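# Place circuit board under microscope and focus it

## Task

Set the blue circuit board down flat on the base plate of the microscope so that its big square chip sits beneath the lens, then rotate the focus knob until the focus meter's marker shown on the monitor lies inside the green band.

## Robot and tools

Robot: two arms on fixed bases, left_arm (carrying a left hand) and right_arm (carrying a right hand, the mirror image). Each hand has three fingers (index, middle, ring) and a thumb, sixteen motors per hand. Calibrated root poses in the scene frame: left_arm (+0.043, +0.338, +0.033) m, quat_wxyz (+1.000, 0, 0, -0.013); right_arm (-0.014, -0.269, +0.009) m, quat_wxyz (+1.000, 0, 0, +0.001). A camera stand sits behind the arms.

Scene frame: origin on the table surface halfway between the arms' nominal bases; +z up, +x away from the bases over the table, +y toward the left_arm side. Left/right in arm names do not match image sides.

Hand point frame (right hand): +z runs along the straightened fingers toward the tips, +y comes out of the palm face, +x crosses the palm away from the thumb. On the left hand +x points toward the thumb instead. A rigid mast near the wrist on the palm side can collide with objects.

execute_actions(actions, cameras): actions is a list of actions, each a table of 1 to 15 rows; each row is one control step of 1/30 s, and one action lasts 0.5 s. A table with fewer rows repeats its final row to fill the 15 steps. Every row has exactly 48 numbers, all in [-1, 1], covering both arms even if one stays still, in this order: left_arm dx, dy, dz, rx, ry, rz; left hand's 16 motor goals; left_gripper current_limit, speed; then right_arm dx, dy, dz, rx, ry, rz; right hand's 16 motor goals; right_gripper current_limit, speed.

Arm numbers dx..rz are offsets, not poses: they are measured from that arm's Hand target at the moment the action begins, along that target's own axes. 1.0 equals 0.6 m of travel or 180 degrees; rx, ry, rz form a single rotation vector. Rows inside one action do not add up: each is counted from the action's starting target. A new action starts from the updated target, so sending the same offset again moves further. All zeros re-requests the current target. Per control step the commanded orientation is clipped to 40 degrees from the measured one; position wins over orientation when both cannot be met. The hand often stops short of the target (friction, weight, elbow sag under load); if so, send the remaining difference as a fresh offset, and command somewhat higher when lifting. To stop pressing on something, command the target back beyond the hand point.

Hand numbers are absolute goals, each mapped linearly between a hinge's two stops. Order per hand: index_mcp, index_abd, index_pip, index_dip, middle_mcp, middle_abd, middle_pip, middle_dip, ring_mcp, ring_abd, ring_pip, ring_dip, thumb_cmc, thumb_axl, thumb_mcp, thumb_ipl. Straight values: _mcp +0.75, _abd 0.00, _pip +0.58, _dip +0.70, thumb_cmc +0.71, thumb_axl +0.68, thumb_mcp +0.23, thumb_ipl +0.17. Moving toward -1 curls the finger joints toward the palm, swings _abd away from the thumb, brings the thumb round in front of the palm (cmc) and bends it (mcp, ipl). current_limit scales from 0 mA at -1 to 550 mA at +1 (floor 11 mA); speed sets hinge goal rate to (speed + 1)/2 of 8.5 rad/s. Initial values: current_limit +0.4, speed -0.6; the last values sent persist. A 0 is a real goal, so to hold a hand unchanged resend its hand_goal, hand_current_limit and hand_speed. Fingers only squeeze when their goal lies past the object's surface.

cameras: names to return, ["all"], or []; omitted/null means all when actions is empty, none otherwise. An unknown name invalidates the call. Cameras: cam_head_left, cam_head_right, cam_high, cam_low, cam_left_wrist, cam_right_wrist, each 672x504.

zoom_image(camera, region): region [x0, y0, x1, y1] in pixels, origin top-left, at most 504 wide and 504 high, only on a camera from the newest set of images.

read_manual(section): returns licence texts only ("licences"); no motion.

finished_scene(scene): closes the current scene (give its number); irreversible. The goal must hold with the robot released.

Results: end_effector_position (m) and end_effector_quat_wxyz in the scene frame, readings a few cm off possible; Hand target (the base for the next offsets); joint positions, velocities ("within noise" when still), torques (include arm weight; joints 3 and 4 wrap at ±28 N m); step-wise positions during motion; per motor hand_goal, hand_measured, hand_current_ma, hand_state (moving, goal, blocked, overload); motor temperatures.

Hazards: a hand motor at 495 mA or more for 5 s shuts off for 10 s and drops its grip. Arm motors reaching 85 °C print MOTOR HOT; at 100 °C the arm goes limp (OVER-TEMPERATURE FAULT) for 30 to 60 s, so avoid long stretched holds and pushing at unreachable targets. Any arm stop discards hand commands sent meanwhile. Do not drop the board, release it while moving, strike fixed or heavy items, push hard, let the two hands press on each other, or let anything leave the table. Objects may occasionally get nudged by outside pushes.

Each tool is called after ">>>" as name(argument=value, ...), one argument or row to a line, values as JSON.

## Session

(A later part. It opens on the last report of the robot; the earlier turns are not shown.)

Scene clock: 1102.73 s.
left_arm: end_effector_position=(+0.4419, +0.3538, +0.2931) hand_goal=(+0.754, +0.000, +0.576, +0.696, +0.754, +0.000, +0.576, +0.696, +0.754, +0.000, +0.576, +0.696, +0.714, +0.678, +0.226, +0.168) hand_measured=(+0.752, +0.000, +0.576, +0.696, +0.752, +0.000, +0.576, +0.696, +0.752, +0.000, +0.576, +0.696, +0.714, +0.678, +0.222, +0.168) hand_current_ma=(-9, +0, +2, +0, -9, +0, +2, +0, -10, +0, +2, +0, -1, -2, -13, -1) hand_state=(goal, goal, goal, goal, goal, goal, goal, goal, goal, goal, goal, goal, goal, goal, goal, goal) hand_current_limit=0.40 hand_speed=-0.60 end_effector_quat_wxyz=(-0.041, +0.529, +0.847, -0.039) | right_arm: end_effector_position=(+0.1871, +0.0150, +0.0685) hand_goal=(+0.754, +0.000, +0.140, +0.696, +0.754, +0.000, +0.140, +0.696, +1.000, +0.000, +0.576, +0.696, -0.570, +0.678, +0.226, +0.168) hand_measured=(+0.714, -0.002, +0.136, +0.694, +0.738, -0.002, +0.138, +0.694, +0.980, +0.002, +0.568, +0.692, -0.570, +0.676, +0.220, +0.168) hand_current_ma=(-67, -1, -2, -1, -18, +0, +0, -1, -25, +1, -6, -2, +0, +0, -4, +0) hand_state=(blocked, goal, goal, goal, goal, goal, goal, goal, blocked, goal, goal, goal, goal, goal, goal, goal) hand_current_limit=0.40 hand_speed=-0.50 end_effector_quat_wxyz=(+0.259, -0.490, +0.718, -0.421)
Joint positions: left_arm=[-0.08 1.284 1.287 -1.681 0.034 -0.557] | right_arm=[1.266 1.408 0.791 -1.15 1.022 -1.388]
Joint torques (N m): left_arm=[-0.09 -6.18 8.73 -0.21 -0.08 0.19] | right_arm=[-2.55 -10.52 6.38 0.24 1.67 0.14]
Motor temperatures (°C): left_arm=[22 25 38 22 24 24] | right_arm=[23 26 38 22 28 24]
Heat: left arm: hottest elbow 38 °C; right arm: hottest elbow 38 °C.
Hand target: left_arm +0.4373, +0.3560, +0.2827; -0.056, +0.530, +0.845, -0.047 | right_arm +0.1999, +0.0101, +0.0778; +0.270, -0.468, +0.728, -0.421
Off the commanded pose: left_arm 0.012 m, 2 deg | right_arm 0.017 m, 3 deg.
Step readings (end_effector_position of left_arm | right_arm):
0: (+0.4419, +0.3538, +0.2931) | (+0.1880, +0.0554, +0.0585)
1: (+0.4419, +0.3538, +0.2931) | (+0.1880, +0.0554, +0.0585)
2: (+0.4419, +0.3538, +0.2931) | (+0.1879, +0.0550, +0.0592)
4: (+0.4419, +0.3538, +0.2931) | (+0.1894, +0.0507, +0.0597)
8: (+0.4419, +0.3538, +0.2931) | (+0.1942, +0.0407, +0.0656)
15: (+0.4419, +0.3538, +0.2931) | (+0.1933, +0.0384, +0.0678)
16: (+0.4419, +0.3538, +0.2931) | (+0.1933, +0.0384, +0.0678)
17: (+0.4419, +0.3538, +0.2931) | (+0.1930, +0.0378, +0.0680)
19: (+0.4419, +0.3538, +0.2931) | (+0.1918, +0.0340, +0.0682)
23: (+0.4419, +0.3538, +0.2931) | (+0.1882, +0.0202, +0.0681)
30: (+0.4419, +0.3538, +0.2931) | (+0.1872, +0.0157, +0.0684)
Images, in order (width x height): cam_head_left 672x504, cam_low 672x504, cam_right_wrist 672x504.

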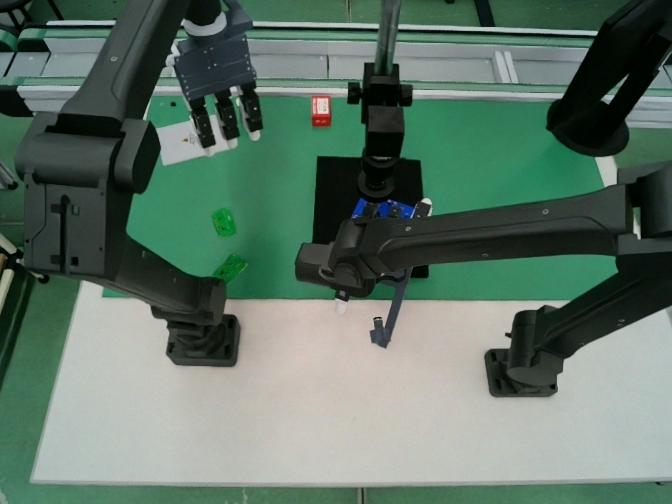

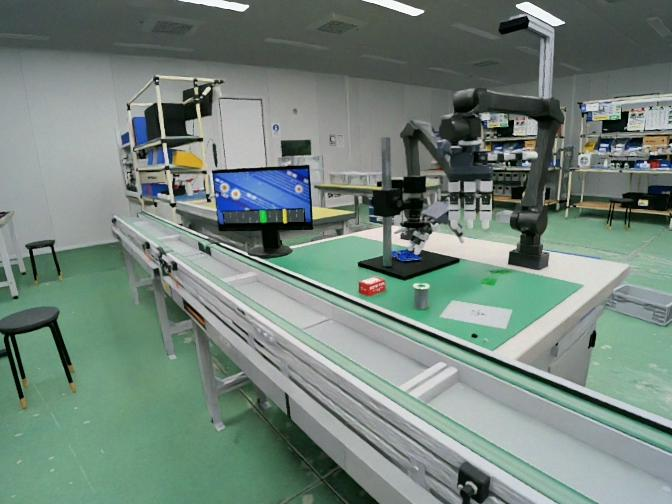

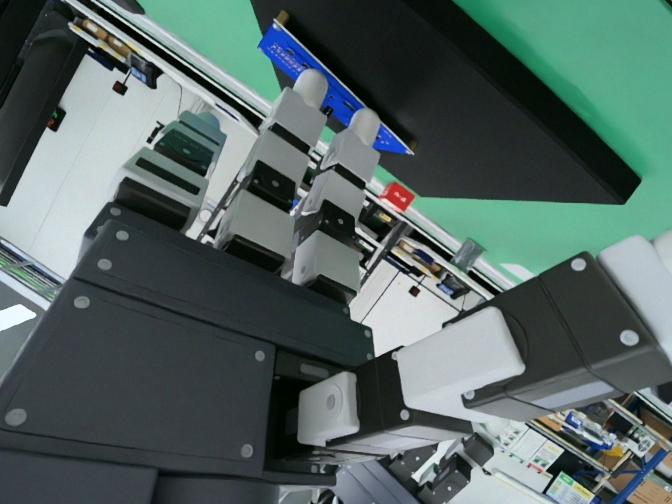

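>>> execute_actions(
  actions=[
    [[0,0,0,0,0,0,0.754,0,0.576,0.696,0.754,0,0.576,0.696,0.754,0,0.576,0.696,0.714,0.678,0.226,0.168,0.4,-0.6,0,0,0,0,0,0,0.479,0,0.576,0.696,0.479,0,0.576,0.696,0.9,0,0.576,0.696,-0.571,0.678,0.226,0.168,0.4,-0.5]],
  ],
  cameras=["cam_head_left","cam_low","cam_right_wrist"],
)

>>> zoom_image(
  camera="cam_head_left",
  region=[335, 165, 435, 240],
)

>>> zoom_image(
  camera="cam_low",
  region=[370, 180, 470, 280],
)

Scene clock: 1163.30 s.
left_arm: end_effector_position=(+0.4419, +0.3538, +0.2931) hand_goal=(+0.754, +0.000, +0.576, +0.696, +0.754, +0.000, +0.576, +0.696, +0.754, +0.000, +0.576, +0.696, +0.714, +0.678, +0.226, +0.168) hand_measured=(+0.752, +0.000, +0.576, +0.696, +0.752, +0.000, +0.576, +0.696, +0.752, +0.000, +0.576, +0.696, +0.714, +0.678, +0.222, +0.168) hand_current_ma=(-9, +0, +2, +0, -9, +0, +2, +0, -10, +0, +2, +0, -1, -2, -13, -1) hand_state=(goal, goal, goal, goal, goal, goal, goal, goal, goal, goal, goal, goal, goal, goal, goal, goal) hand_current_limit=0.40 hand_speed=-0.60 end_effector_quat_wxyz=(-0.041, +0.529, +0.847, -0.039) | right_arm: end_effector_position=(+0.1944, +0.0124, +0.0755) hand_goal=(+0.480, +0.000, +0.576, +0.696, +0.480, +0.000, +0.576, +0.696, +0.900, +0.000, +0.576, +0.696, -0.570, +0.678, +0.226, +0.168) hand_measured=(+0.470, -0.002, +0.570, +0.694, +0.474, -0.002, +0.570, +0.694, +0.892, +0.002, +0.568, +0.692, -0.570, +0.676, +0.220, +0.168) hand_current_ma=(-8, +0, -3, -1, -3, +0, -3, -1, -6, +1, -5, -2, +0, +0, -4, +0) hand_state=(goal, goal, goal, goal, goal, goal, goal, goal, goal, goal, goal, goal, goal, goal, goal, goal) hand_current_limit=0.40 hand_speed=-0.50 end_effector_quat_wxyz=(+0.266, -0.479, +0.721, -0.423)
Joint positions: left_arm=[-0.08 1.284 1.287 -1.681 0.034 -0.557] | right_arm=[1.25 1.39 0.791 -1.15 1.038 -1.389]
Joint torques (N m): left_arm=[-0.15 -6.01 8.8 -0.13 -0.07 0.19] | right_arm=[-1.44 -9.41 6.45 0.34 1.06 0.11]
Heat: left arm: hottest elbow 38 °C; right arm: hottest elbow 38 °C.
Hand target: left_arm +0.4373, +0.3560, +0.2827; -0.056, +0.530, +0.845, -0.047 | right_arm +0.1998, +0.0101, +0.0778; +0.270, -0.468, +0.728, -0.421
Off the commanded pose: left_arm 0.012 m, 2 deg | right_arm 0.006 m, 2 deg.
Step readings (end_effector_position of left_arm | right_arm):
0: (+0.4419, +0.3538, +0.2931) | (+0.1870, +0.0150, +0.0685)
1: (+0.4419, +0.3538, +0.2931) | (+0.1870, +0.0150, +0.0685)
2: (+0.4419, +0.3538, +0.2931) | (+0.1875, +0.0149, +0.0689)
4: (+0.4419, +0.3538, +0.2931) | (+0.1902, +0.0139, +0.0707)
8: (+0.4419, +0.3538, +0.2931) | (+0.1944, +0.0123, +0.0753)
15: (+0.4419, +0.3538, +0.2931) | (+0.1944, +0.0124, +0.0755)
Images, in order (width x height): cam_head_left 672x504, cam_low 672x504, cam_right_wrist 672x504.

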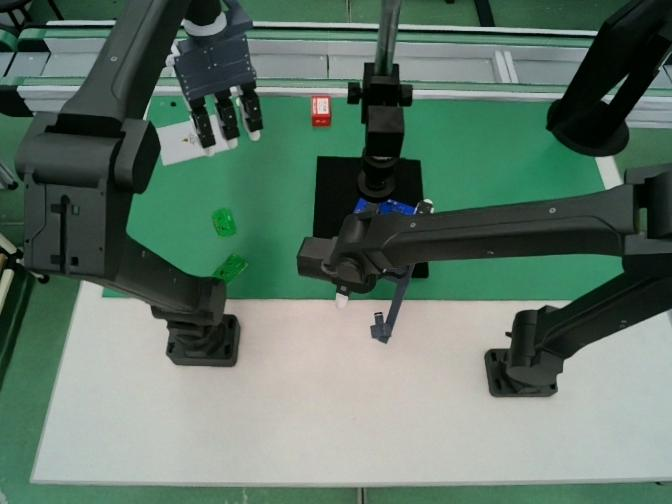

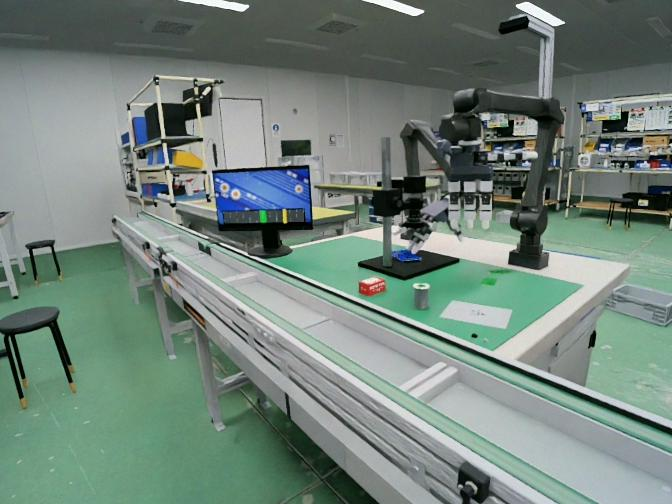

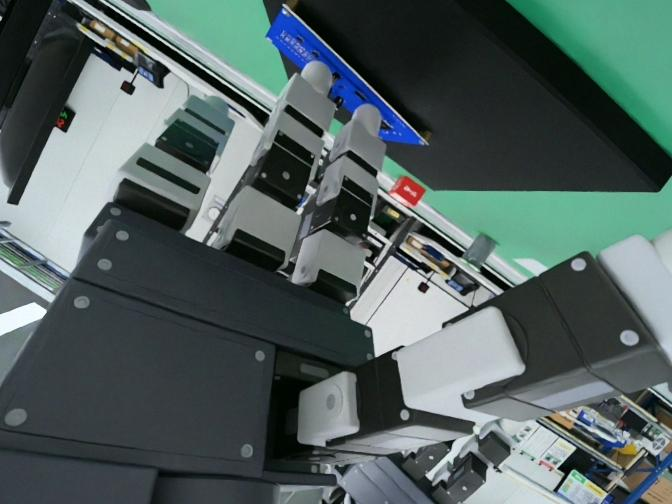

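Scaled by 5.040.

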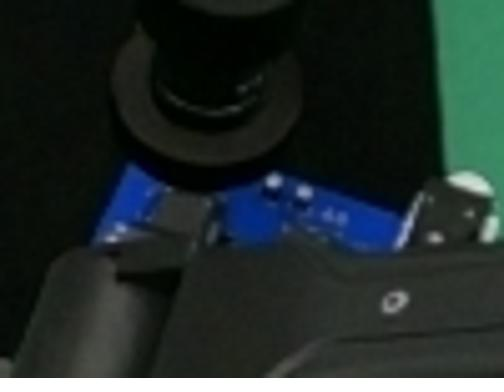

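Scaled by 5.040.

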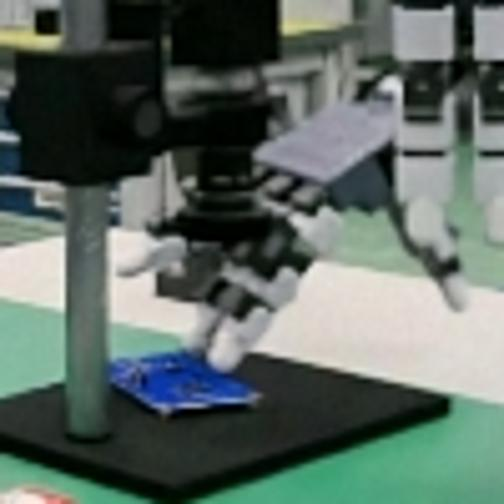

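>>> execute_actions(
  actions=[
    [[0,0,0,0,0,0,0.754,0,0.576,0.696,0.754,0,0.576,0.696,0.754,0,0.576,0.696,0.714,0.678,0.226,0.168,0.4,-0.6,0,0.0332,0.0192,0,0,0,0.479,0,0.576,0.696,0.479,0,0.576,0.696,0.9,0,0.576,0.696,-0.571,0.678,0.226,0.168,0.2,-0.5]],
  ],
  cameras=["cam_head_left","cam_low","cam_right_wrist"],
)

>>> zoom_image(
  camera="cam_head_left",
  region=[335, 165, 435, 240],
)

>>> zoom_image(
  camera="cam_low",
  region=[370, 180, 470, 280],
)

Scene clock: 1168.77 s.
left_arm: end_effector_position=(+0.4419, +0.3538, +0.2931) hand_goal=(+0.754, +0.000, +0.576, +0.696, +0.754, +0.000, +0.576, +0.696, +0.754, +0.000, +0.576, +0.696, +0.714, +0.678, +0.226, +0.168) hand_measured=(+0.752, +0.000, +0.576, +0.696, +0.752, +0.000, +0.576, +0.696, +0.752, +0.000, +0.576, +0.696, +0.714, +0.678, +0.222, +0.168) hand_current_ma=(-9, +0, +2, +0, -9, +0, +2, +0, -10, +0, +2, +0, -1, -2, -13, -1) hand_state=(goal, goal, goal, goal, goal, goal, goal, goal, goal, goal, goal, goal, goal, goal, goal, goal) hand_current_limit=0.40 hand_speed=-0.60 end_effector_quat_wxyz=(-0.041, +0.529, +0.847, -0.039) | right_arm: end_effector_position=(+0.1979, +0.0177, +0.0667) hand_goal=(+0.480, +0.000, +0.576, +0.696, +0.480, +0.000, +0.576, +0.696, +0.900, +0.000, +0.576, +0.696, -0.570, +0.678, +0.226, +0.168) hand_measured=(+0.480, -0.008, +0.578, +0.696, +0.478, -0.006, +0.576, +0.694, +0.892, +0.002, +0.568, +0.692, -0.570, +0.676, +0.220, +0.168) hand_current_ma=(+0, -4, +0, +0, -1, -3, +0, +0, -7, +1, -5, -2, +0, +0, -4, +0) hand_state=(goal, goal, goal, goal, goal, goal, goal, goal, goal, goal, goal, goal, goal, goal, goal, goal) hand_current_limit=0.20 hand_speed=-0.50 end_effector_quat_wxyz=(+0.280, -0.471, +0.725, -0.417)
Joint positions: left_arm=[-0.08 1.284 1.287 -1.681 0.034 -0.557] | right_arm=[1.249 1.404 0.773 -1.086 1.046 -1.388]
Joint torques (N m): left_arm=[-0.21 -6.12 8.75 -0.16 -0.08 0.19] | right_arm=[-1.14 -6.89 5.31 0.51 0.74 0.11]
Heat: left arm: hottest elbow 38 °C; right arm: hottest elbow 38 °C.
Hand target: left_arm +0.4373, +0.3560, +0.2827; -0.056, +0.530, +0.845, -0.047 | right_arm +0.1999, +0.0100, +0.0548; +0.270, -0.468, +0.728, -0.421
Off the commanded pose: left_arm 0.012 m, 2 deg | right_arm 0.014 m, 1 deg.
Step readings (end_effector_position of left_arm | right_arm):
0: (+0.4419, +0.3538, +0.2931) | (+0.1944, +0.0124, +0.0755)
1: (+0.4419, +0.3538, +0.2931) | (+0.1944, +0.0125, +0.0755)
2: (+0.4419, +0.3538, +0.2931) | (+0.1948, +0.0136, +0.0751)
4: (+0.4419, +0.3538, +0.2931) | (+0.1954, +0.0150, +0.0728)
8: (+0.4419, +0.3538, +0.2931) | (+0.1972, +0.0160, +0.0671)
15: (+0.4419, +0.3538, +0.2931) | (+0.1979, +0.0176, +0.0667)
Images, in order (width x height): cam_head_left 672x504, cam_low 672x504, cam_right_wrist 672x504.

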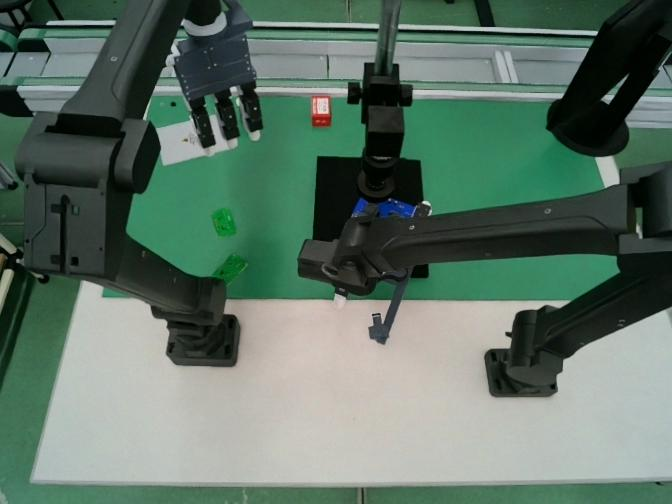

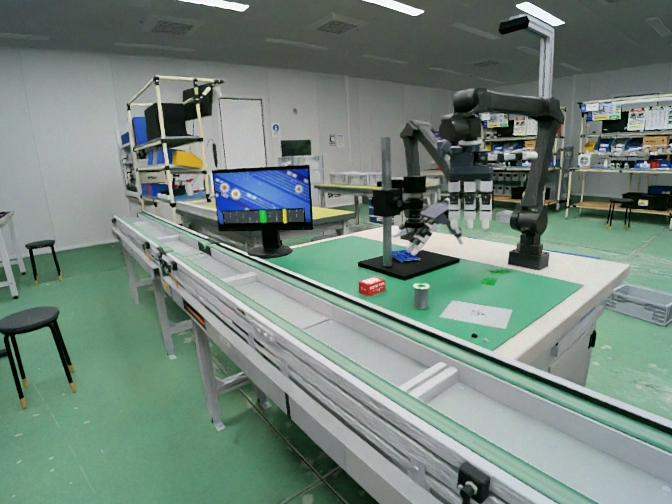

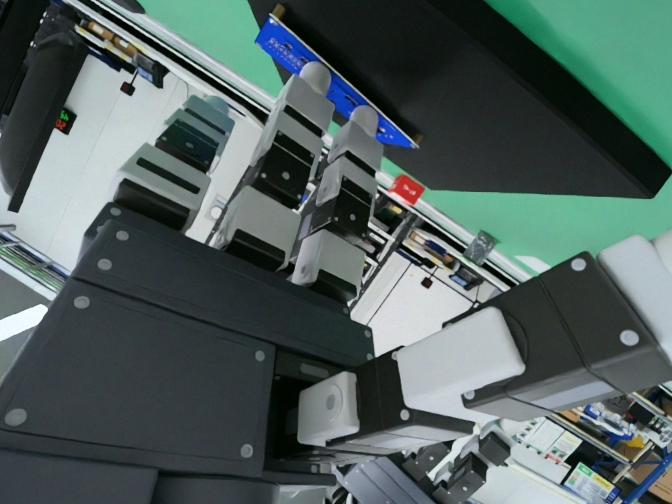

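Scaled by 5.040.

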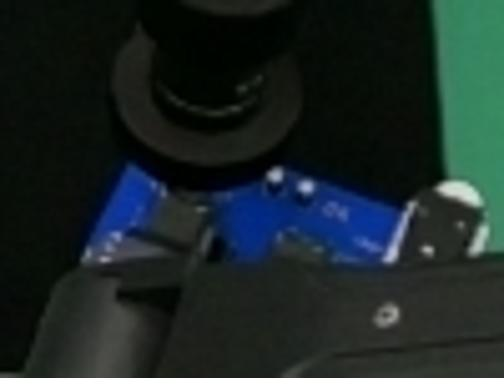

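Scaled by 5.040.

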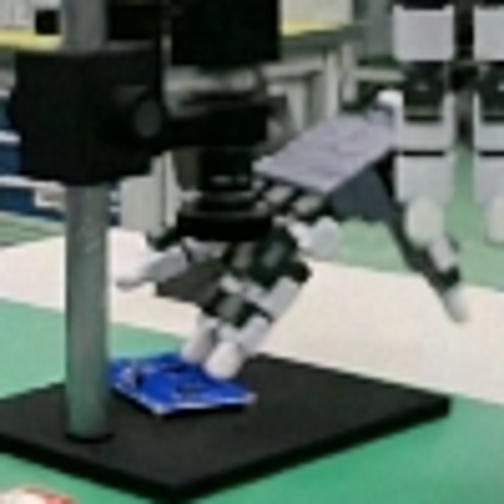

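>>> execute_actions(
  actions=[
    [[0,0,0,0,0,0,0.754,0,0.576,0.696,0.754,0,0.576,0.696,0.754,0,0.576,0.696,0.714,0.678,0.226,0.168,0.4,-0.6,0.0228,-0.0052,0.009,0,0,0,0.479,0,0.576,0.696,0.479,0,0.576,0.696,0.9,0,0.576,0.696,-0.571,0.678,0.226,0.168,0.2,-0.5]],
  ],
  cameras=["cam_head_left","cam_low","cam_right_wrist"],
)

>>> zoom_image(
  camera="cam_head_left",
  region=[335, 165, 435, 240],
)

>>> zoom_image(
  camera="cam_low",
  region=[370, 180, 470, 280],
)

Scene clock: 1176.43 s.
left_arm: end_effector_position=(+0.4419, +0.3538, +0.2931) hand_goal=(+0.754, +0.000, +0.576, +0.696, +0.754, +0.000, +0.576, +0.696, +0.754, +0.000, +0.576, +0.696, +0.714, +0.678, +0.226, +0.168) hand_measured=(+0.752, +0.000, +0.576, +0.696, +0.752, +0.000, +0.576, +0.696, +0.752, +0.000, +0.576, +0.696, +0.714, +0.678, +0.222, +0.168) hand_current_ma=(-9, +0, +2, +0, -9, +0, +2, +0, -10, +0, +2, +0, -1, -2, -13, -1) hand_state=(goal, goal, goal, goal, goal, goal, goal, goal, goal, goal, goal, goal, goal, goal, goal, goal) hand_current_limit=0.40 hand_speed=-0.60 end_effector_quat_wxyz=(-0.041, +0.529, +0.847, -0.039) | right_arm: end_effector_position=(+0.1992, +0.0095, +0.0646) hand_goal=(+0.480, +0.000, +0.576, +0.696, +0.480, +0.000, +0.576, +0.696, +0.900, +0.000, +0.576, +0.696, -0.570, +0.678, +0.226, +0.168) hand_measured=(+0.478, +0.000, +0.578, +0.696, +0.488, +0.004, +0.582, +0.698, +0.892, +0.002, +0.568, +0.692, -0.570, +0.676, +0.220, +0.168) hand_current_ma=(+0, +0, +1, +0, +6, +1, +3, +0, -7, +1, -5, -2, +0, +0, -4, +0) hand_state=(goal, goal, goal, goal, goal, goal, goal, goal, goal, goal, goal, goal, goal, goal, goal, goal) hand_current_limit=0.20 hand_speed=-0.50 end_effector_quat_wxyz=(+0.288, -0.464, +0.727, -0.415)
Joint positions: left_arm=[-0.08 1.284 1.287 -1.681 0.034 -0.557] | right_arm=[1.242 1.379 0.738 -1.052 1.056 -1.392]
Joint torques (N m): left_arm=[-0.09 -6.07 8.77 -0.16 -0.08 0.19] | right_arm=[-2.08 -8.06 4.92 0.39 0.48 -0.12]
Heat: left arm: hottest elbow 38 °C; right arm: hottest elbow 38 °C.
Hand target: left_arm +0.4373, +0.3560, +0.2827; -0.056, +0.530, +0.845, -0.047 | right_arm +0.1999, -0.0049, +0.0549; +0.270, -0.468, +0.728, -0.421
Off the commanded pose: left_arm 0.012 m, 2 deg | right_arm 0.018 m, 2 deg.
Step readings (end_effector_position of left_arm | right_arm):
0: (+0.4419, +0.3538, +0.2931) | (+0.1980, +0.0178, +0.0666)
1: (+0.4419, +0.3538, +0.2931) | (+0.1979, +0.0175, +0.0664)
2: (+0.4419, +0.3538, +0.2931) | (+0.1981, +0.0169, +0.0658)
4: (+0.4419, +0.3538, +0.2931) | (+0.1984, +0.0153, +0.0648)
8: (+0.4419, +0.3538, +0.2931) | (+0.1982, +0.0110, +0.0645)
15: (+0.4419, +0.3538, +0.2931) | (+0.1993, +0.0095, +0.0646)
Images, in order (width x height): cam_head_left 672x504, cam_low 672x504, cam_right_wrist 672x504.

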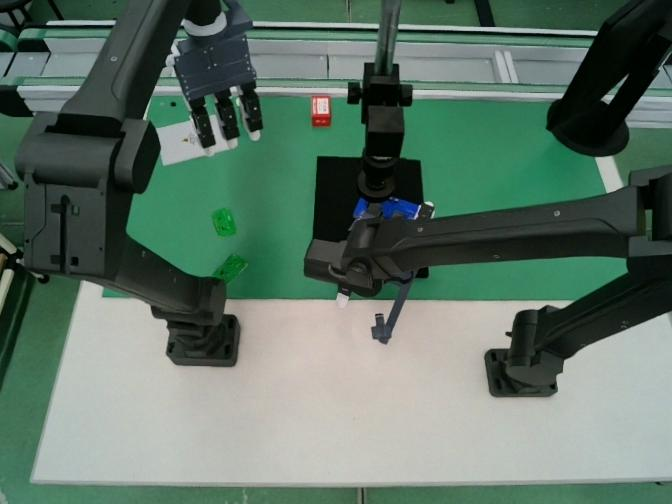

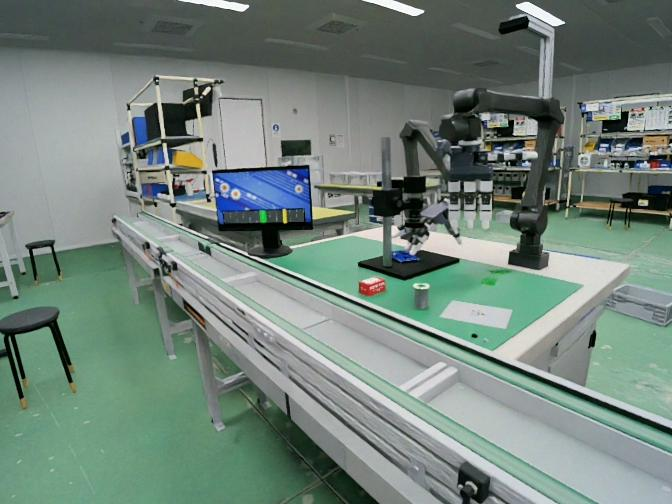

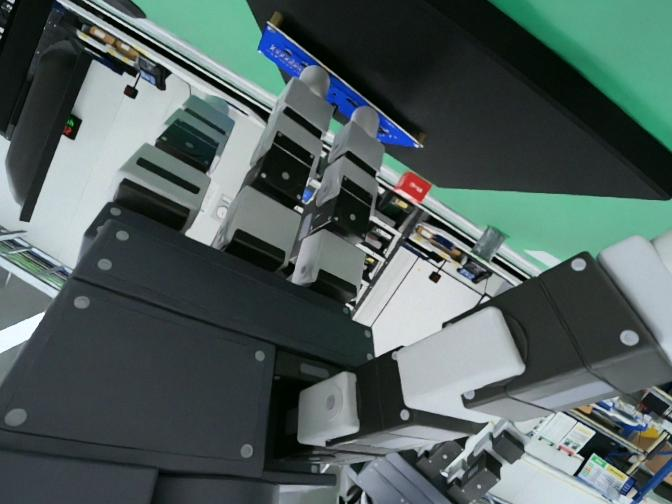

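Scaled by 5.040.

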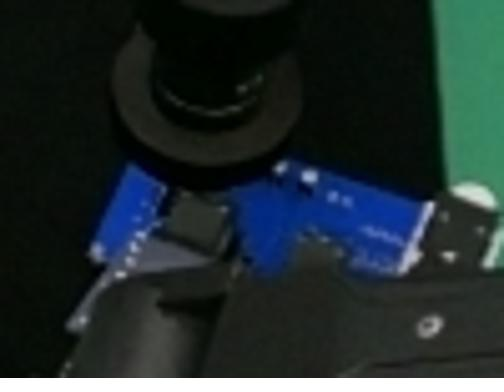

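Scaled by 5.040.

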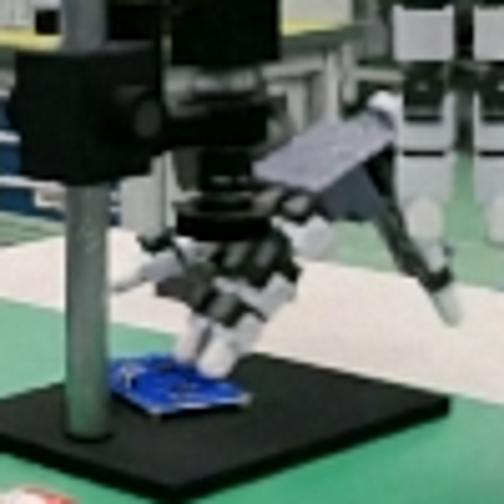

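>>> execute_actions(
  actions=[
    [[0,0,0,0,0,0,0.754,0,0.576,0.696,0.754,0,0.576,0.696,0.754,0,0.576,0.696,0.714,0.678,0.226,0.168,0.4,-0.6,0.0152,0,0.001,0,0,0,0.479,0,0.576,0.696,0.479,0,0.576,0.696,0.9,0,0.576,0.696,-0.571,0.678,0.226,0.168,0.2,-0.5]],
  ],
  cameras=["cam_head_left","cam_low","cam_high"],
)

>>> zoom_image(
  camera="cam_head_left",
  region=[335, 165, 435, 240],
)

>>> zoom_image(
  camera="cam_low",
  region=[370, 180, 470, 280],
)

Scene clock: 1187.67 s.
left_arm: end_effector_position=(+0.4419, +0.3538, +0.2931) hand_goal=(+0.754, +0.000, +0.576, +0.696, +0.754, +0.000, +0.576, +0.696, +0.754, +0.000, +0.576, +0.696, +0.714, +0.678, +0.226, +0.168) hand_measured=(+0.752, +0.000, +0.576, +0.696, +0.752, +0.000, +0.576, +0.696, +0.752, +0.000, +0.576, +0.696, +0.714, +0.678, +0.222, +0.168) hand_current_ma=(-9, +0, +2, +0, -9, +0, +2, +0, -10, +0, +2, +0, -1, -2, -13, -1) hand_state=(goal, goal, goal, goal, goal, goal, goal, goal, goal, goal, goal, goal, goal, goal, goal, goal) hand_current_limit=0.40 hand_speed=-0.60 end_effector_quat_wxyz=(-0.041, +0.529, +0.847, -0.039) | right_arm: end_effector_position=(+0.1976, +0.0020, +0.0640) hand_goal=(+0.480, +0.000, +0.576, +0.696, +0.480, +0.000, +0.576, +0.696, +0.900, +0.000, +0.576, +0.696, -0.570, +0.678, +0.226, +0.168) hand_measured=(+0.480, +0.014, +0.578, +0.696, +0.490, +0.010, +0.584, +0.700, +0.892, +0.002, +0.568, +0.692, -0.570, +0.676, +0.220, +0.168) hand_current_ma=(+0, +9, +1, +0, +9, +5, +5, +2, -7, +1, -5, -2, +0, +0, -4, +0) hand_state=(goal, goal, goal, goal, goal, goal, goal, goal, goal, goal, goal, goal, goal, goal, goal, goal) hand_current_limit=0.20 hand_speed=-0.50 end_effector_quat_wxyz=(+0.289, -0.463, +0.728, -0.414)
Joint positions: left_arm=[-0.08 1.284 1.287 -1.681 0.034 -0.557] | right_arm=[1.239 1.358 0.716 -1.046 1.056 -1.393]
Joint torques (N m): left_arm=[-0.03 -6.24 8.81 -0.2 -0.08 0.2] | right_arm=[-1.79 -7.94 4.83 0.16 0.48 -0.1]
Heat: left arm: hottest elbow 38 °C; right arm: hottest elbow 38 °C.
Hand target: left_arm +0.4373, +0.3560, +0.2827; -0.056, +0.530, +0.845, -0.047 | right_arm +0.1966, -0.0134, +0.0546; +0.270, -0.468, +0.728, -0.421
Off the commanded pose: left_arm 0.012 m, 2 deg | right_arm 0.018 m, 2 deg.
Step readings (end_effector_position of left_arm | right_arm):
0: (+0.4419, +0.3538, +0.2931) | (+0.1992, +0.0095, +0.0645)
1: (+0.4419, +0.3538, +0.2931) | (+0.1992, +0.0095, +0.0645)
2: (+0.4419, +0.3538, +0.2931) | (+0.1990, +0.0090, +0.0644)
4: (+0.4419, +0.3538, +0.2931) | (+0.1987, +0.0075, +0.0643)
8: (+0.4419, +0.3538, +0.2931) | (+0.1977, +0.0030, +0.0641)
15: (+0.4419, +0.3538, +0.2931) | (+0.1976, +0.0019, +0.0639)
Images, in order (width x height): cam_head_left 672x504, cam_high 672x504, cam_low 672x504.

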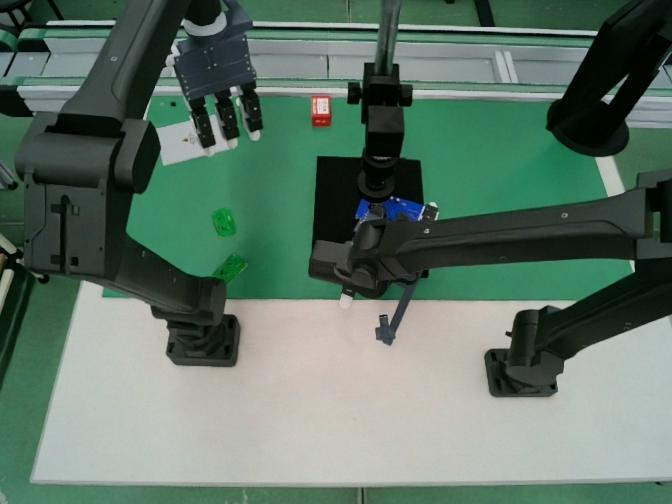

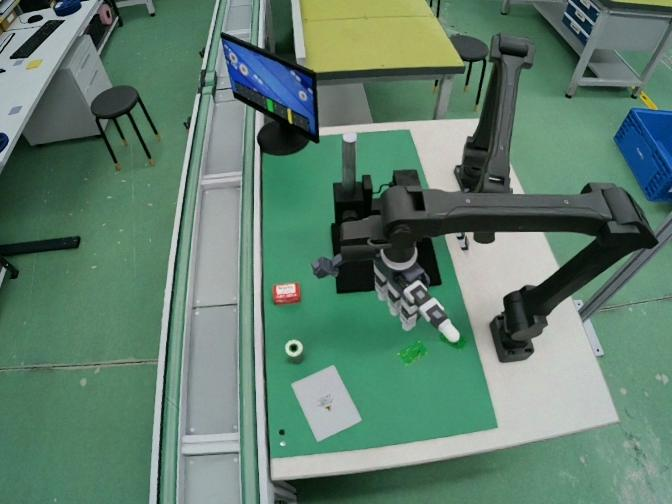

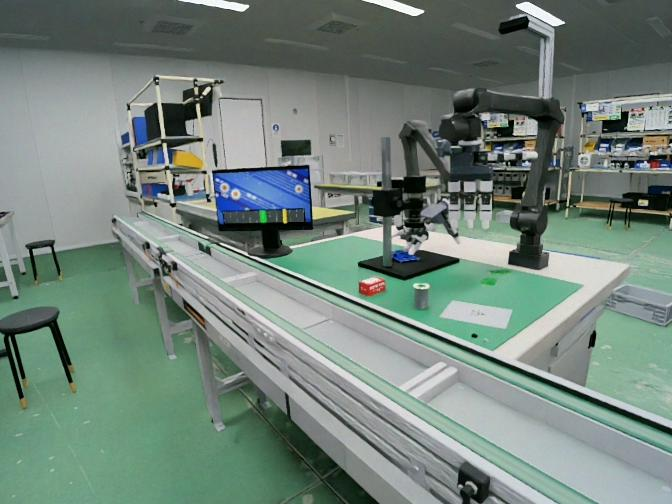

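Scaled by 5.040.

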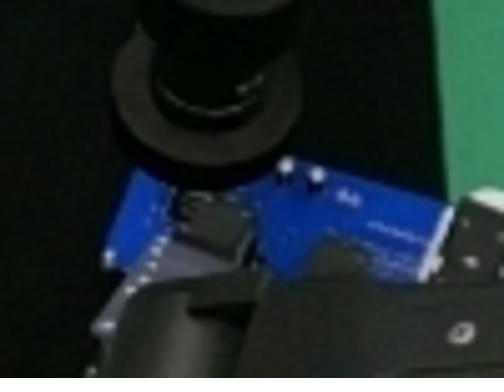

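Scaled by 5.040.

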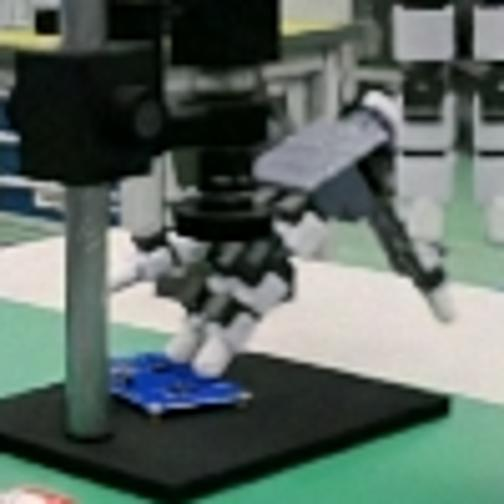

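>>> execute_actions(
  actions=[
    [[0,0,0,0,0,0,0.754,0,0.576,0.696,0.754,0,0.576,0.696,0.754,0,0.576,0.696,0.714,0.678,0.226,0.168,0.4,-0.6,0,-0.0303,-0.0175,0,0,0,0.479,0,0.576,0.696,0.479,0,0.576,0.696,0.9,0,0.576,0.696,-0.571,0.678,0.226,0.168,0.2,-0.5]],
    [[0,0,0,0,0,0,0.754,0,0.576,0.696,0.754,0,0.576,0.696,0.754,0,0.576,0.696,0.714,0.678,0.226,0.168,0.4,-0.6,0,0.025,-0.11,0,0,0,0.479,0,0.576,0.696,0.479,0,0.576,0.696,0.9,0,0.576,0.696,-0.571,0.678,0.226,0.168,0.2,-0.5]],
  ],
  cameras=["cam_head_left","cam_low","cam_high"],
)

>>> zoom_image(
  camera="cam_head_left",
  region=[335, 165, 435, 240],
)

>>> zoom_image(
  camera="cam_low",
  region=[370, 180, 470, 280],
)

Scene clock: 1198.47 s.
left_arm: end_effector_position=(+0.4419, +0.3538, +0.2931) hand_goal=(+0.754, +0.000, +0.576, +0.696, +0.754, +0.000, +0.576, +0.696, +0.754, +0.000, +0.576, +0.696, +0.714, +0.678, +0.226, +0.168) hand_measured=(+0.752, +0.000, +0.576, +0.696, +0.752, +0.000, +0.576, +0.696, +0.752, +0.000, +0.576, +0.696, +0.714, +0.678, +0.222, +0.168) hand_current_ma=(-9, +0, +2, +0, -9, +0, +2, +0, -10, +0, +2, +0, -1, -2, -13, -1) hand_state=(goal, goal, goal, goal, goal, goal, goal, goal, goal, goal, goal, goal, goal, goal, goal, goal) hand_current_limit=0.40 hand_speed=-0.60 end_effector_quat_wxyz=(-0.041, +0.529, +0.847, -0.039) | right_arm: end_effector_position=(+0.1379, -0.0105, +0.0819) hand_goal=(+0.480, +0.000, +0.576, +0.696, +0.480, +0.000, +0.576, +0.696, +0.900, +0.000, +0.576, +0.696, -0.570, +0.678, +0.226, +0.168) hand_measured=(+0.474, +0.002, +0.576, +0.696, +0.474, +0.002, +0.576, +0.698, +0.890, +0.002, +0.568, +0.692, -0.570, +0.676, +0.220, +0.168) hand_current_ma=(-4, +1, +0, +0, -4, +1, +0, +1, -7, +1, -5, -2, +0, +0, -4, +0) hand_state=(goal, goal, goal, goal, goal, goal, goal, goal, goal, goal, goal, goal, goal, goal, goal, goal) hand_current_limit=0.20 hand_speed=-0.50 end_effector_quat_wxyz=(+0.255, -0.477, +0.721, -0.433)
Joint positions: left_arm=[-0.08 1.284 1.287 -1.681 0.034 -0.557] | right_arm=[1.412 1.368 0.766 -1.444 0.981 -1.068]
Joint torques (N m): left_arm=[-0.15 -6.07 8.8 -0.16 -0.09 0.19] | right_arm=[1.2 -7.12 10.36 -0.83 0.77 0.18]
Heat: left arm: hottest elbow 38 °C; right arm: hottest elbow 38 °C.
Hand target: left_arm +0.4373, +0.3560, +0.2827; -0.056, +0.530, +0.845, -0.047 | right_arm +0.1377, +0.0134, +0.0955; +0.270, -0.468, +0.728, -0.421
Off the commanded pose: left_arm 0.012 m, 2 deg | right_arm 0.028 m, 3 deg.
Step readings (end_effector_position of left_arm | right_arm):
0: (+0.4419, +0.3538, +0.2931) | (+0.1976, +0.0020, +0.0640)
1: (+0.4419, +0.3538, +0.2931) | (+0.1976, +0.0020, +0.0640)
2: (+0.4419, +0.3538, +0.2931) | (+0.1976, +0.0020, +0.0645)
4: (+0.4419, +0.3538, +0.2931) | (+0.1966, -0.0006, +0.0657)
8: (+0.4419, +0.3538, +0.2931) | (+0.1950, -0.0071, +0.0695)
15: (+0.4419, +0.3538, +0.2931) | (+0.1942, -0.0101, +0.0713)
16: (+0.4419, +0.3538, +0.2931) | (+0.1939, -0.0106, +0.0712)
17: (+0.4419, +0.3538, +0.2931) | (+0.1907, -0.0132, +0.0705)
19: (+0.4419, +0.3538, +0.2931) | (+0.1777, -0.0180, +0.0702)
23: (+0.4419, +0.3538, +0.2931) | (+0.1445, -0.0188, +0.0718)
30: (+0.4419, +0.3538, +0.2931) | (+0.1365, -0.0123, +0.0812)
Images, in order (width x height): cam_head_left 672x504, cam_high 672x504, cam_low 672x504.

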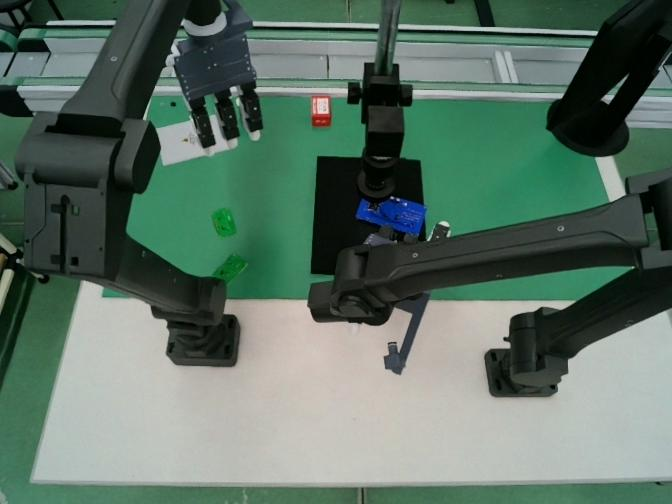

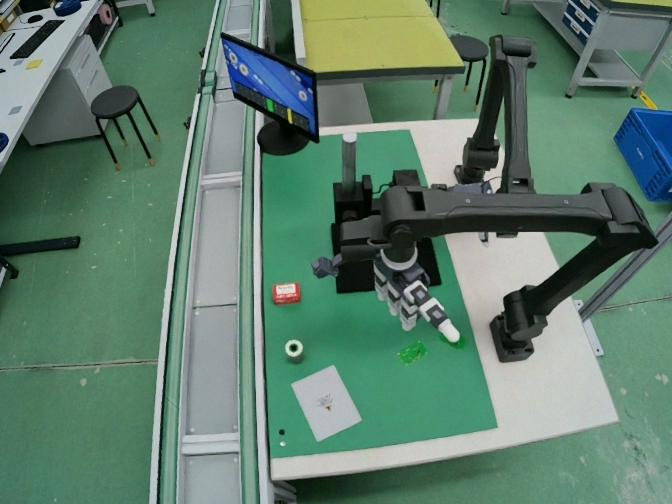

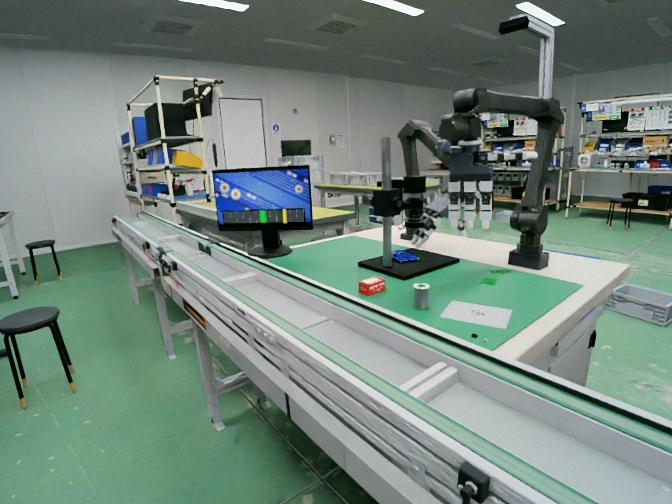

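Scaled by 5.040.

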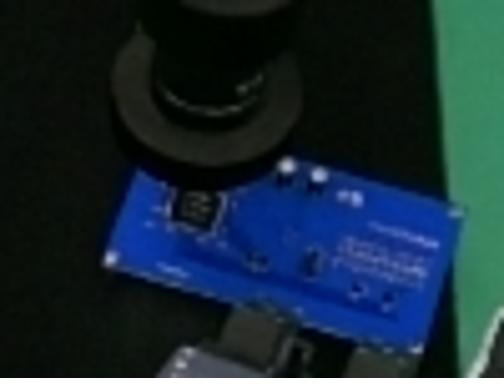

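Scaled by 5.040.

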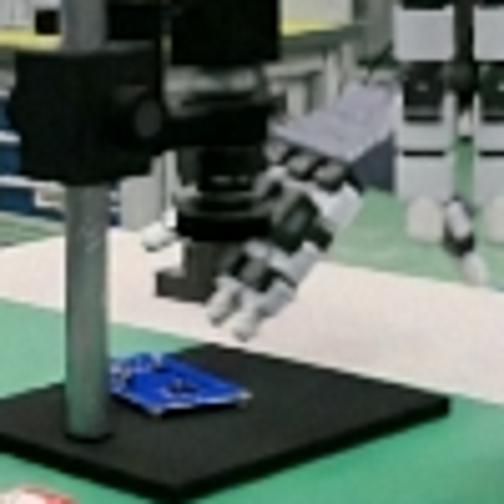

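>>> execute_actions(
  actions=[],
  cameras=["cam_head_left","cam_head_right"],
)

>>> zoom_image(
  camera="cam_head_right",
  region=[200, 80, 400, 280],
)

>>> zoom_image(
  camera="cam_head_left",
  region=[300, 80, 460, 240],
)

Scene clock: 1250.57 s.
left_arm: end_effector_position=(+0.4419, +0.3538, +0.2931) hand_goal=(+0.754, +0.000, +0.576, +0.696, +0.754, +0.000, +0.576, +0.696, +0.754, +0.000, +0.576, +0.696, +0.714, +0.678, +0.226, +0.168) hand_measured=(+0.752, +0.000, +0.576, +0.696, +0.752, +0.000, +0.576, +0.696, +0.752, +0.000, +0.576, +0.696, +0.714, +0.678, +0.222, +0.168) hand_current_ma=(-9, +0, +2, +0, -9, +0, +2, +0, -10, +0, +2, +0, -1, -2, -13, -1) hand_state=(goal, goal, goal, goal, goal, goal, goal, goal, goal, goal, goal, goal, goal, goal, goal, goal) hand_current_limit=0.40 hand_speed=-0.60 end_effector_quat_wxyz=(-0.041, +0.529, +0.847, -0.039) | right_arm: end_effector_position=(+0.1379, -0.0105, +0.0819) hand_goal=(+0.480, +0.000, +0.576, +0.696, +0.480, +0.000, +0.576, +0.696, +0.900, +0.000, +0.576, +0.696, -0.570, +0.678, +0.226, +0.168) hand_measured=(+0.474, +0.002, +0.576, +0.696, +0.474, +0.002, +0.576, +0.698, +0.890, +0.002, +0.568, +0.692, -0.570, +0.676, +0.220, +0.168) hand_current_ma=(-4, +1, +0, +0, -4, +1, +0, +1, -7, +1, -5, -2, +0, +0, -4, +0) hand_state=(goal, goal, goal, goal, goal, goal, goal, goal, goal, goal, goal, goal, goal, goal, goal, goal) hand_current_limit=0.20 hand_speed=-0.50 end_effector_quat_wxyz=(+0.256, -0.476, +0.721, -0.433)
Joint positions: left_arm=[-0.08 1.284 1.287 -1.681 0.034 -0.557] | right_arm=[1.412 1.368 0.766 -1.444 0.981 -1.067]
Joint velocities: within noise
Joint torques (N m): left_arm=[-0.09 -6.12 8.77 -0.14 -0.09 0.19] | right_arm=[0.91 -6.95 10.36 -0.83 0.77 0.18]
Motor temperatures (°C): left_arm=[22 25 39 22 24 24] | right_arm=[23 26 43 22 29 24]
Heat: left arm: hottest elbow 39 °C; right arm: hottest elbow 43 °C.
Hand target: left_arm +0.4373, +0.3560, +0.2827; -0.056, +0.530, +0.845, -0.047 | right_arm +0.1377, +0.0135, +0.0955; +0.270, -0.468, +0.728, -0.421
Off the commanded pose: left_arm 0.012 m, 2 deg | right_arm 0.028 m, 2 deg.
Images, in order (width x height): cam_head_left 672x504, cam_head_right 672x504.

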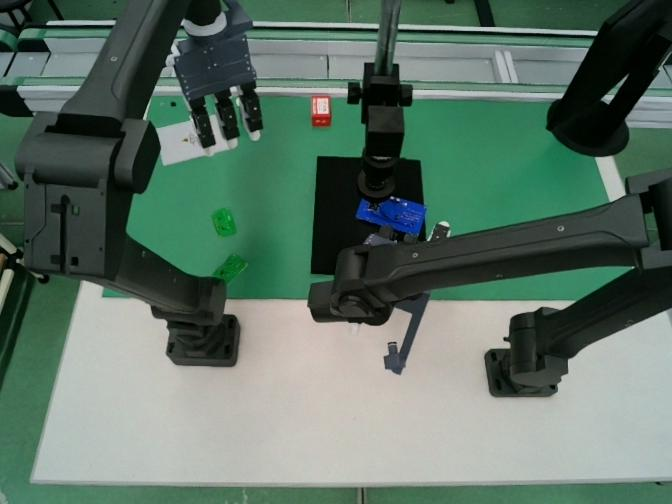

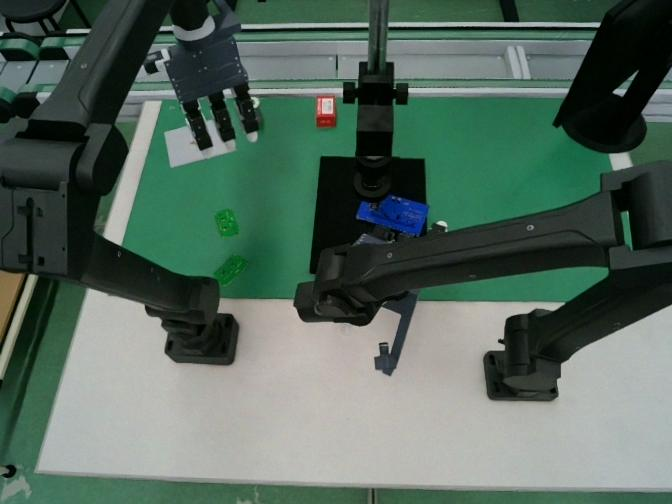

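Scaled by 2.520.

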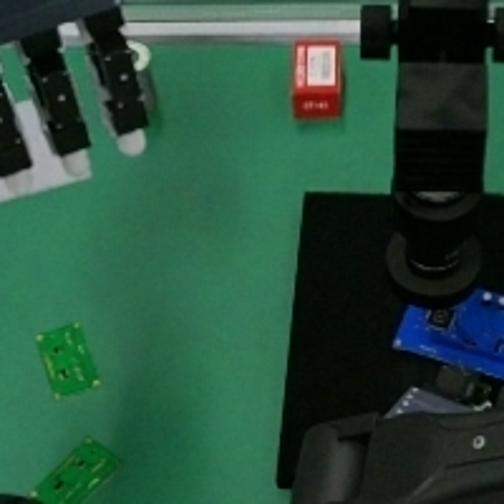

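Scaled by 3.150.

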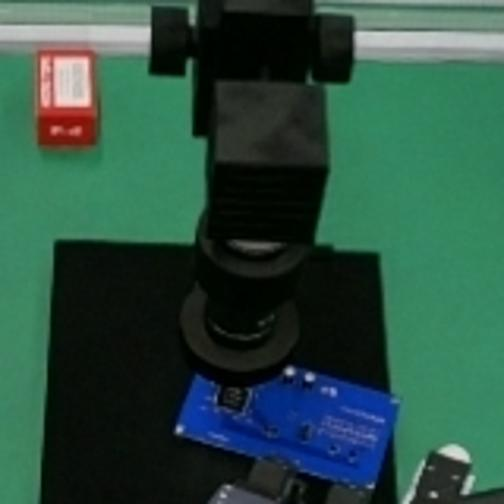

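>>> zoom_image(
  camera="cam_head_right",
  region=[340, 150, 440, 225],
)

>>> zoom_image(
  camera="cam_head_left",
  region=[340, 150, 440, 225],
)

>>> zoom_image(
  camera="cam_head_right",
  region=[390, 200, 470, 260],
)

>>> zoom_image(
  camera="cam_head_left",
  region=[390, 200, 470, 260],
)

Scaled by 5.040.

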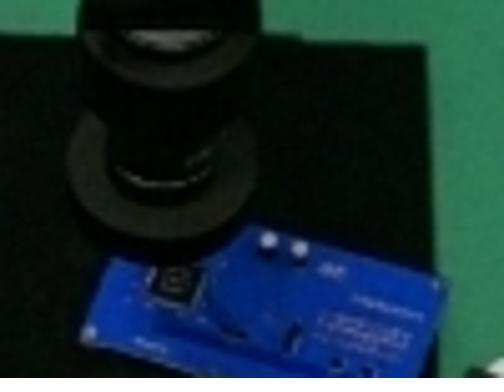

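Scaled by 5.040.

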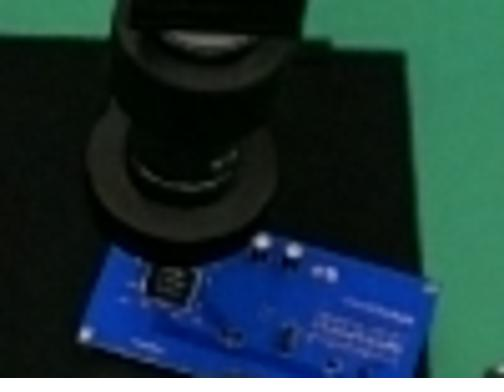

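Scaled by 6.300.

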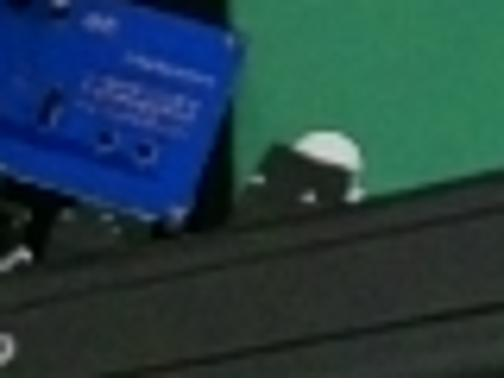

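Scaled by 6.300.

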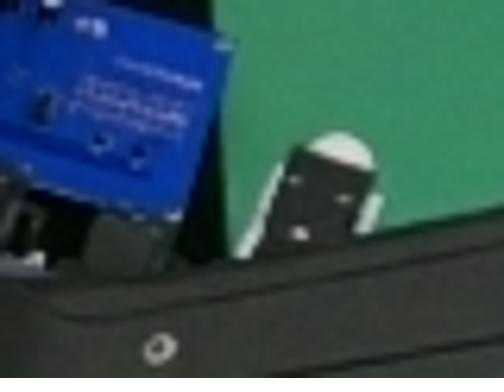

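>>> execute_actions(
  actions=[
    [[0,0,0,0,0,0,0.754,0,0.576,0.696,0.754,0,0.576,0.696,0.754,0,0.576,0.696,0.714,0.678,0.226,0.168,0.4,-0.6,-0.0222,-0.033,0.109,0,0,0,0.479,0,0.576,0.696,0.479,0,0.576,0.696,0.9,0,0.576,0.696,-0.571,0.678,0.226,0.168,0.2,-0.5]],
  ],
  cameras=["cam_head_left"],
)

>>> zoom_image(
  camera="cam_head_left",
  region=[335, 165, 435, 240],
)

Scene clock: 1285.37 s.
left_arm: end_effector_position=(+0.4419, +0.3538, +0.2931) hand_goal=(+0.754, +0.000, +0.576, +0.696, +0.754, +0.000, +0.576, +0.696, +0.754, +0.000, +0.576, +0.696, +0.714, +0.678, +0.226, +0.168) hand_measured=(+0.752, +0.000, +0.576, +0.696, +0.752, +0.000, +0.576, +0.696, +0.752, +0.000, +0.576, +0.696, +0.714, +0.678, +0.222, +0.168) hand_current_ma=(-9, +0, +2, +0, -9, +0, +2, +0, -10, +0, +2, +0, -1, -2, -13, -1) hand_state=(goal, goal, goal, goal, goal, goal, goal, goal, goal, goal, goal, goal, goal, goal, goal, goal) hand_current_limit=0.40 hand_speed=-0.60 end_effector_quat_wxyz=(-0.041, +0.529, +0.847, -0.039) | right_arm: end_effector_position=(+0.1959, -0.0042, +0.0730) hand_goal=(+0.480, +0.000, +0.576, +0.696, +0.480, +0.000, +0.576, +0.696, +0.900, +0.000, +0.576, +0.696, -0.570, +0.678, +0.226, +0.168) hand_measured=(+0.464, +0.002, +0.576, +0.696, +0.472, +0.002, +0.576, +0.698, +0.890, +0.002, +0.568, +0.692, -0.570, +0.676, +0.222, +0.168) hand_current_ma=(-18, +1, +0, +0, -5, +0, +0, +1, -8, +0, -5, -2, +0, +0, -4, +0) hand_state=(goal, goal, goal, goal, goal, goal, goal, goal, goal, goal, goal, goal, goal, goal, goal, goal) hand_current_limit=0.20 hand_speed=-0.50 end_effector_quat_wxyz=(+0.259, -0.477, +0.722, -0.429)
Joint positions: left_arm=[-0.08 1.284 1.287 -1.681 0.034 -0.557] | right_arm=[1.23 1.366 0.759 -1.146 1.04 -1.401]
Joint torques (N m): left_arm=[-0.03 -6.01 8.79 -0.16 -0.08 0.19] | right_arm=[-1.55 -9.41 6.97 0.73 1.36 -0.03]
Heat: left arm: hottest elbow 39 °C; right arm: hottest elbow 44 °C.
Hand target: left_arm +0.4373, +0.3560, +0.2827; -0.056, +0.530, +0.845, -0.047 | right_arm +0.2038, -0.0020, +0.0800; +0.270, -0.468, +0.728, -0.421
Off the commanded pose: left_arm 0.012 m, 2 deg | right_arm 0.011 m, 2 deg.
Step readings (end_effector_position of left_arm | right_arm):
0: (+0.4419, +0.3538, +0.2931) | (+0.1379, -0.0105, +0.0819)
1: (+0.4419, +0.3538, +0.2931) | (+0.1381, -0.0104, +0.0820)
2: (+0.4419, +0.3538, +0.2931) | (+0.1409, -0.0094, +0.0826)
4: (+0.4419, +0.3538, +0.2931) | (+0.1552, -0.0049, +0.0836)
8: (+0.4419, +0.3538, +0.2931) | (+0.1890, -0.0076, +0.0826)
15: (+0.4419, +0.3538, +0.2931) | (+0.1966, -0.0066, +0.0750)
Images, in order (width x height): cam_head_left 672x504.

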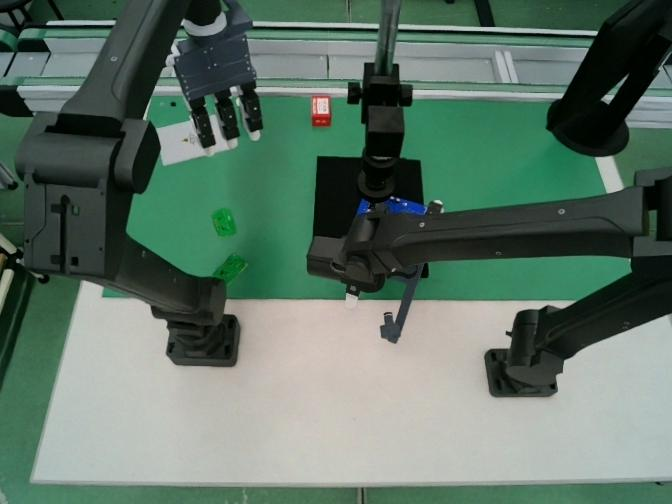

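Scaled by 5.040.

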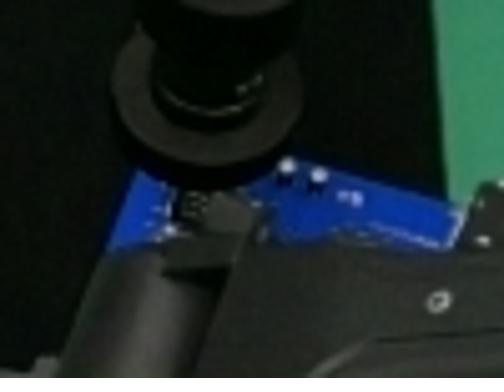

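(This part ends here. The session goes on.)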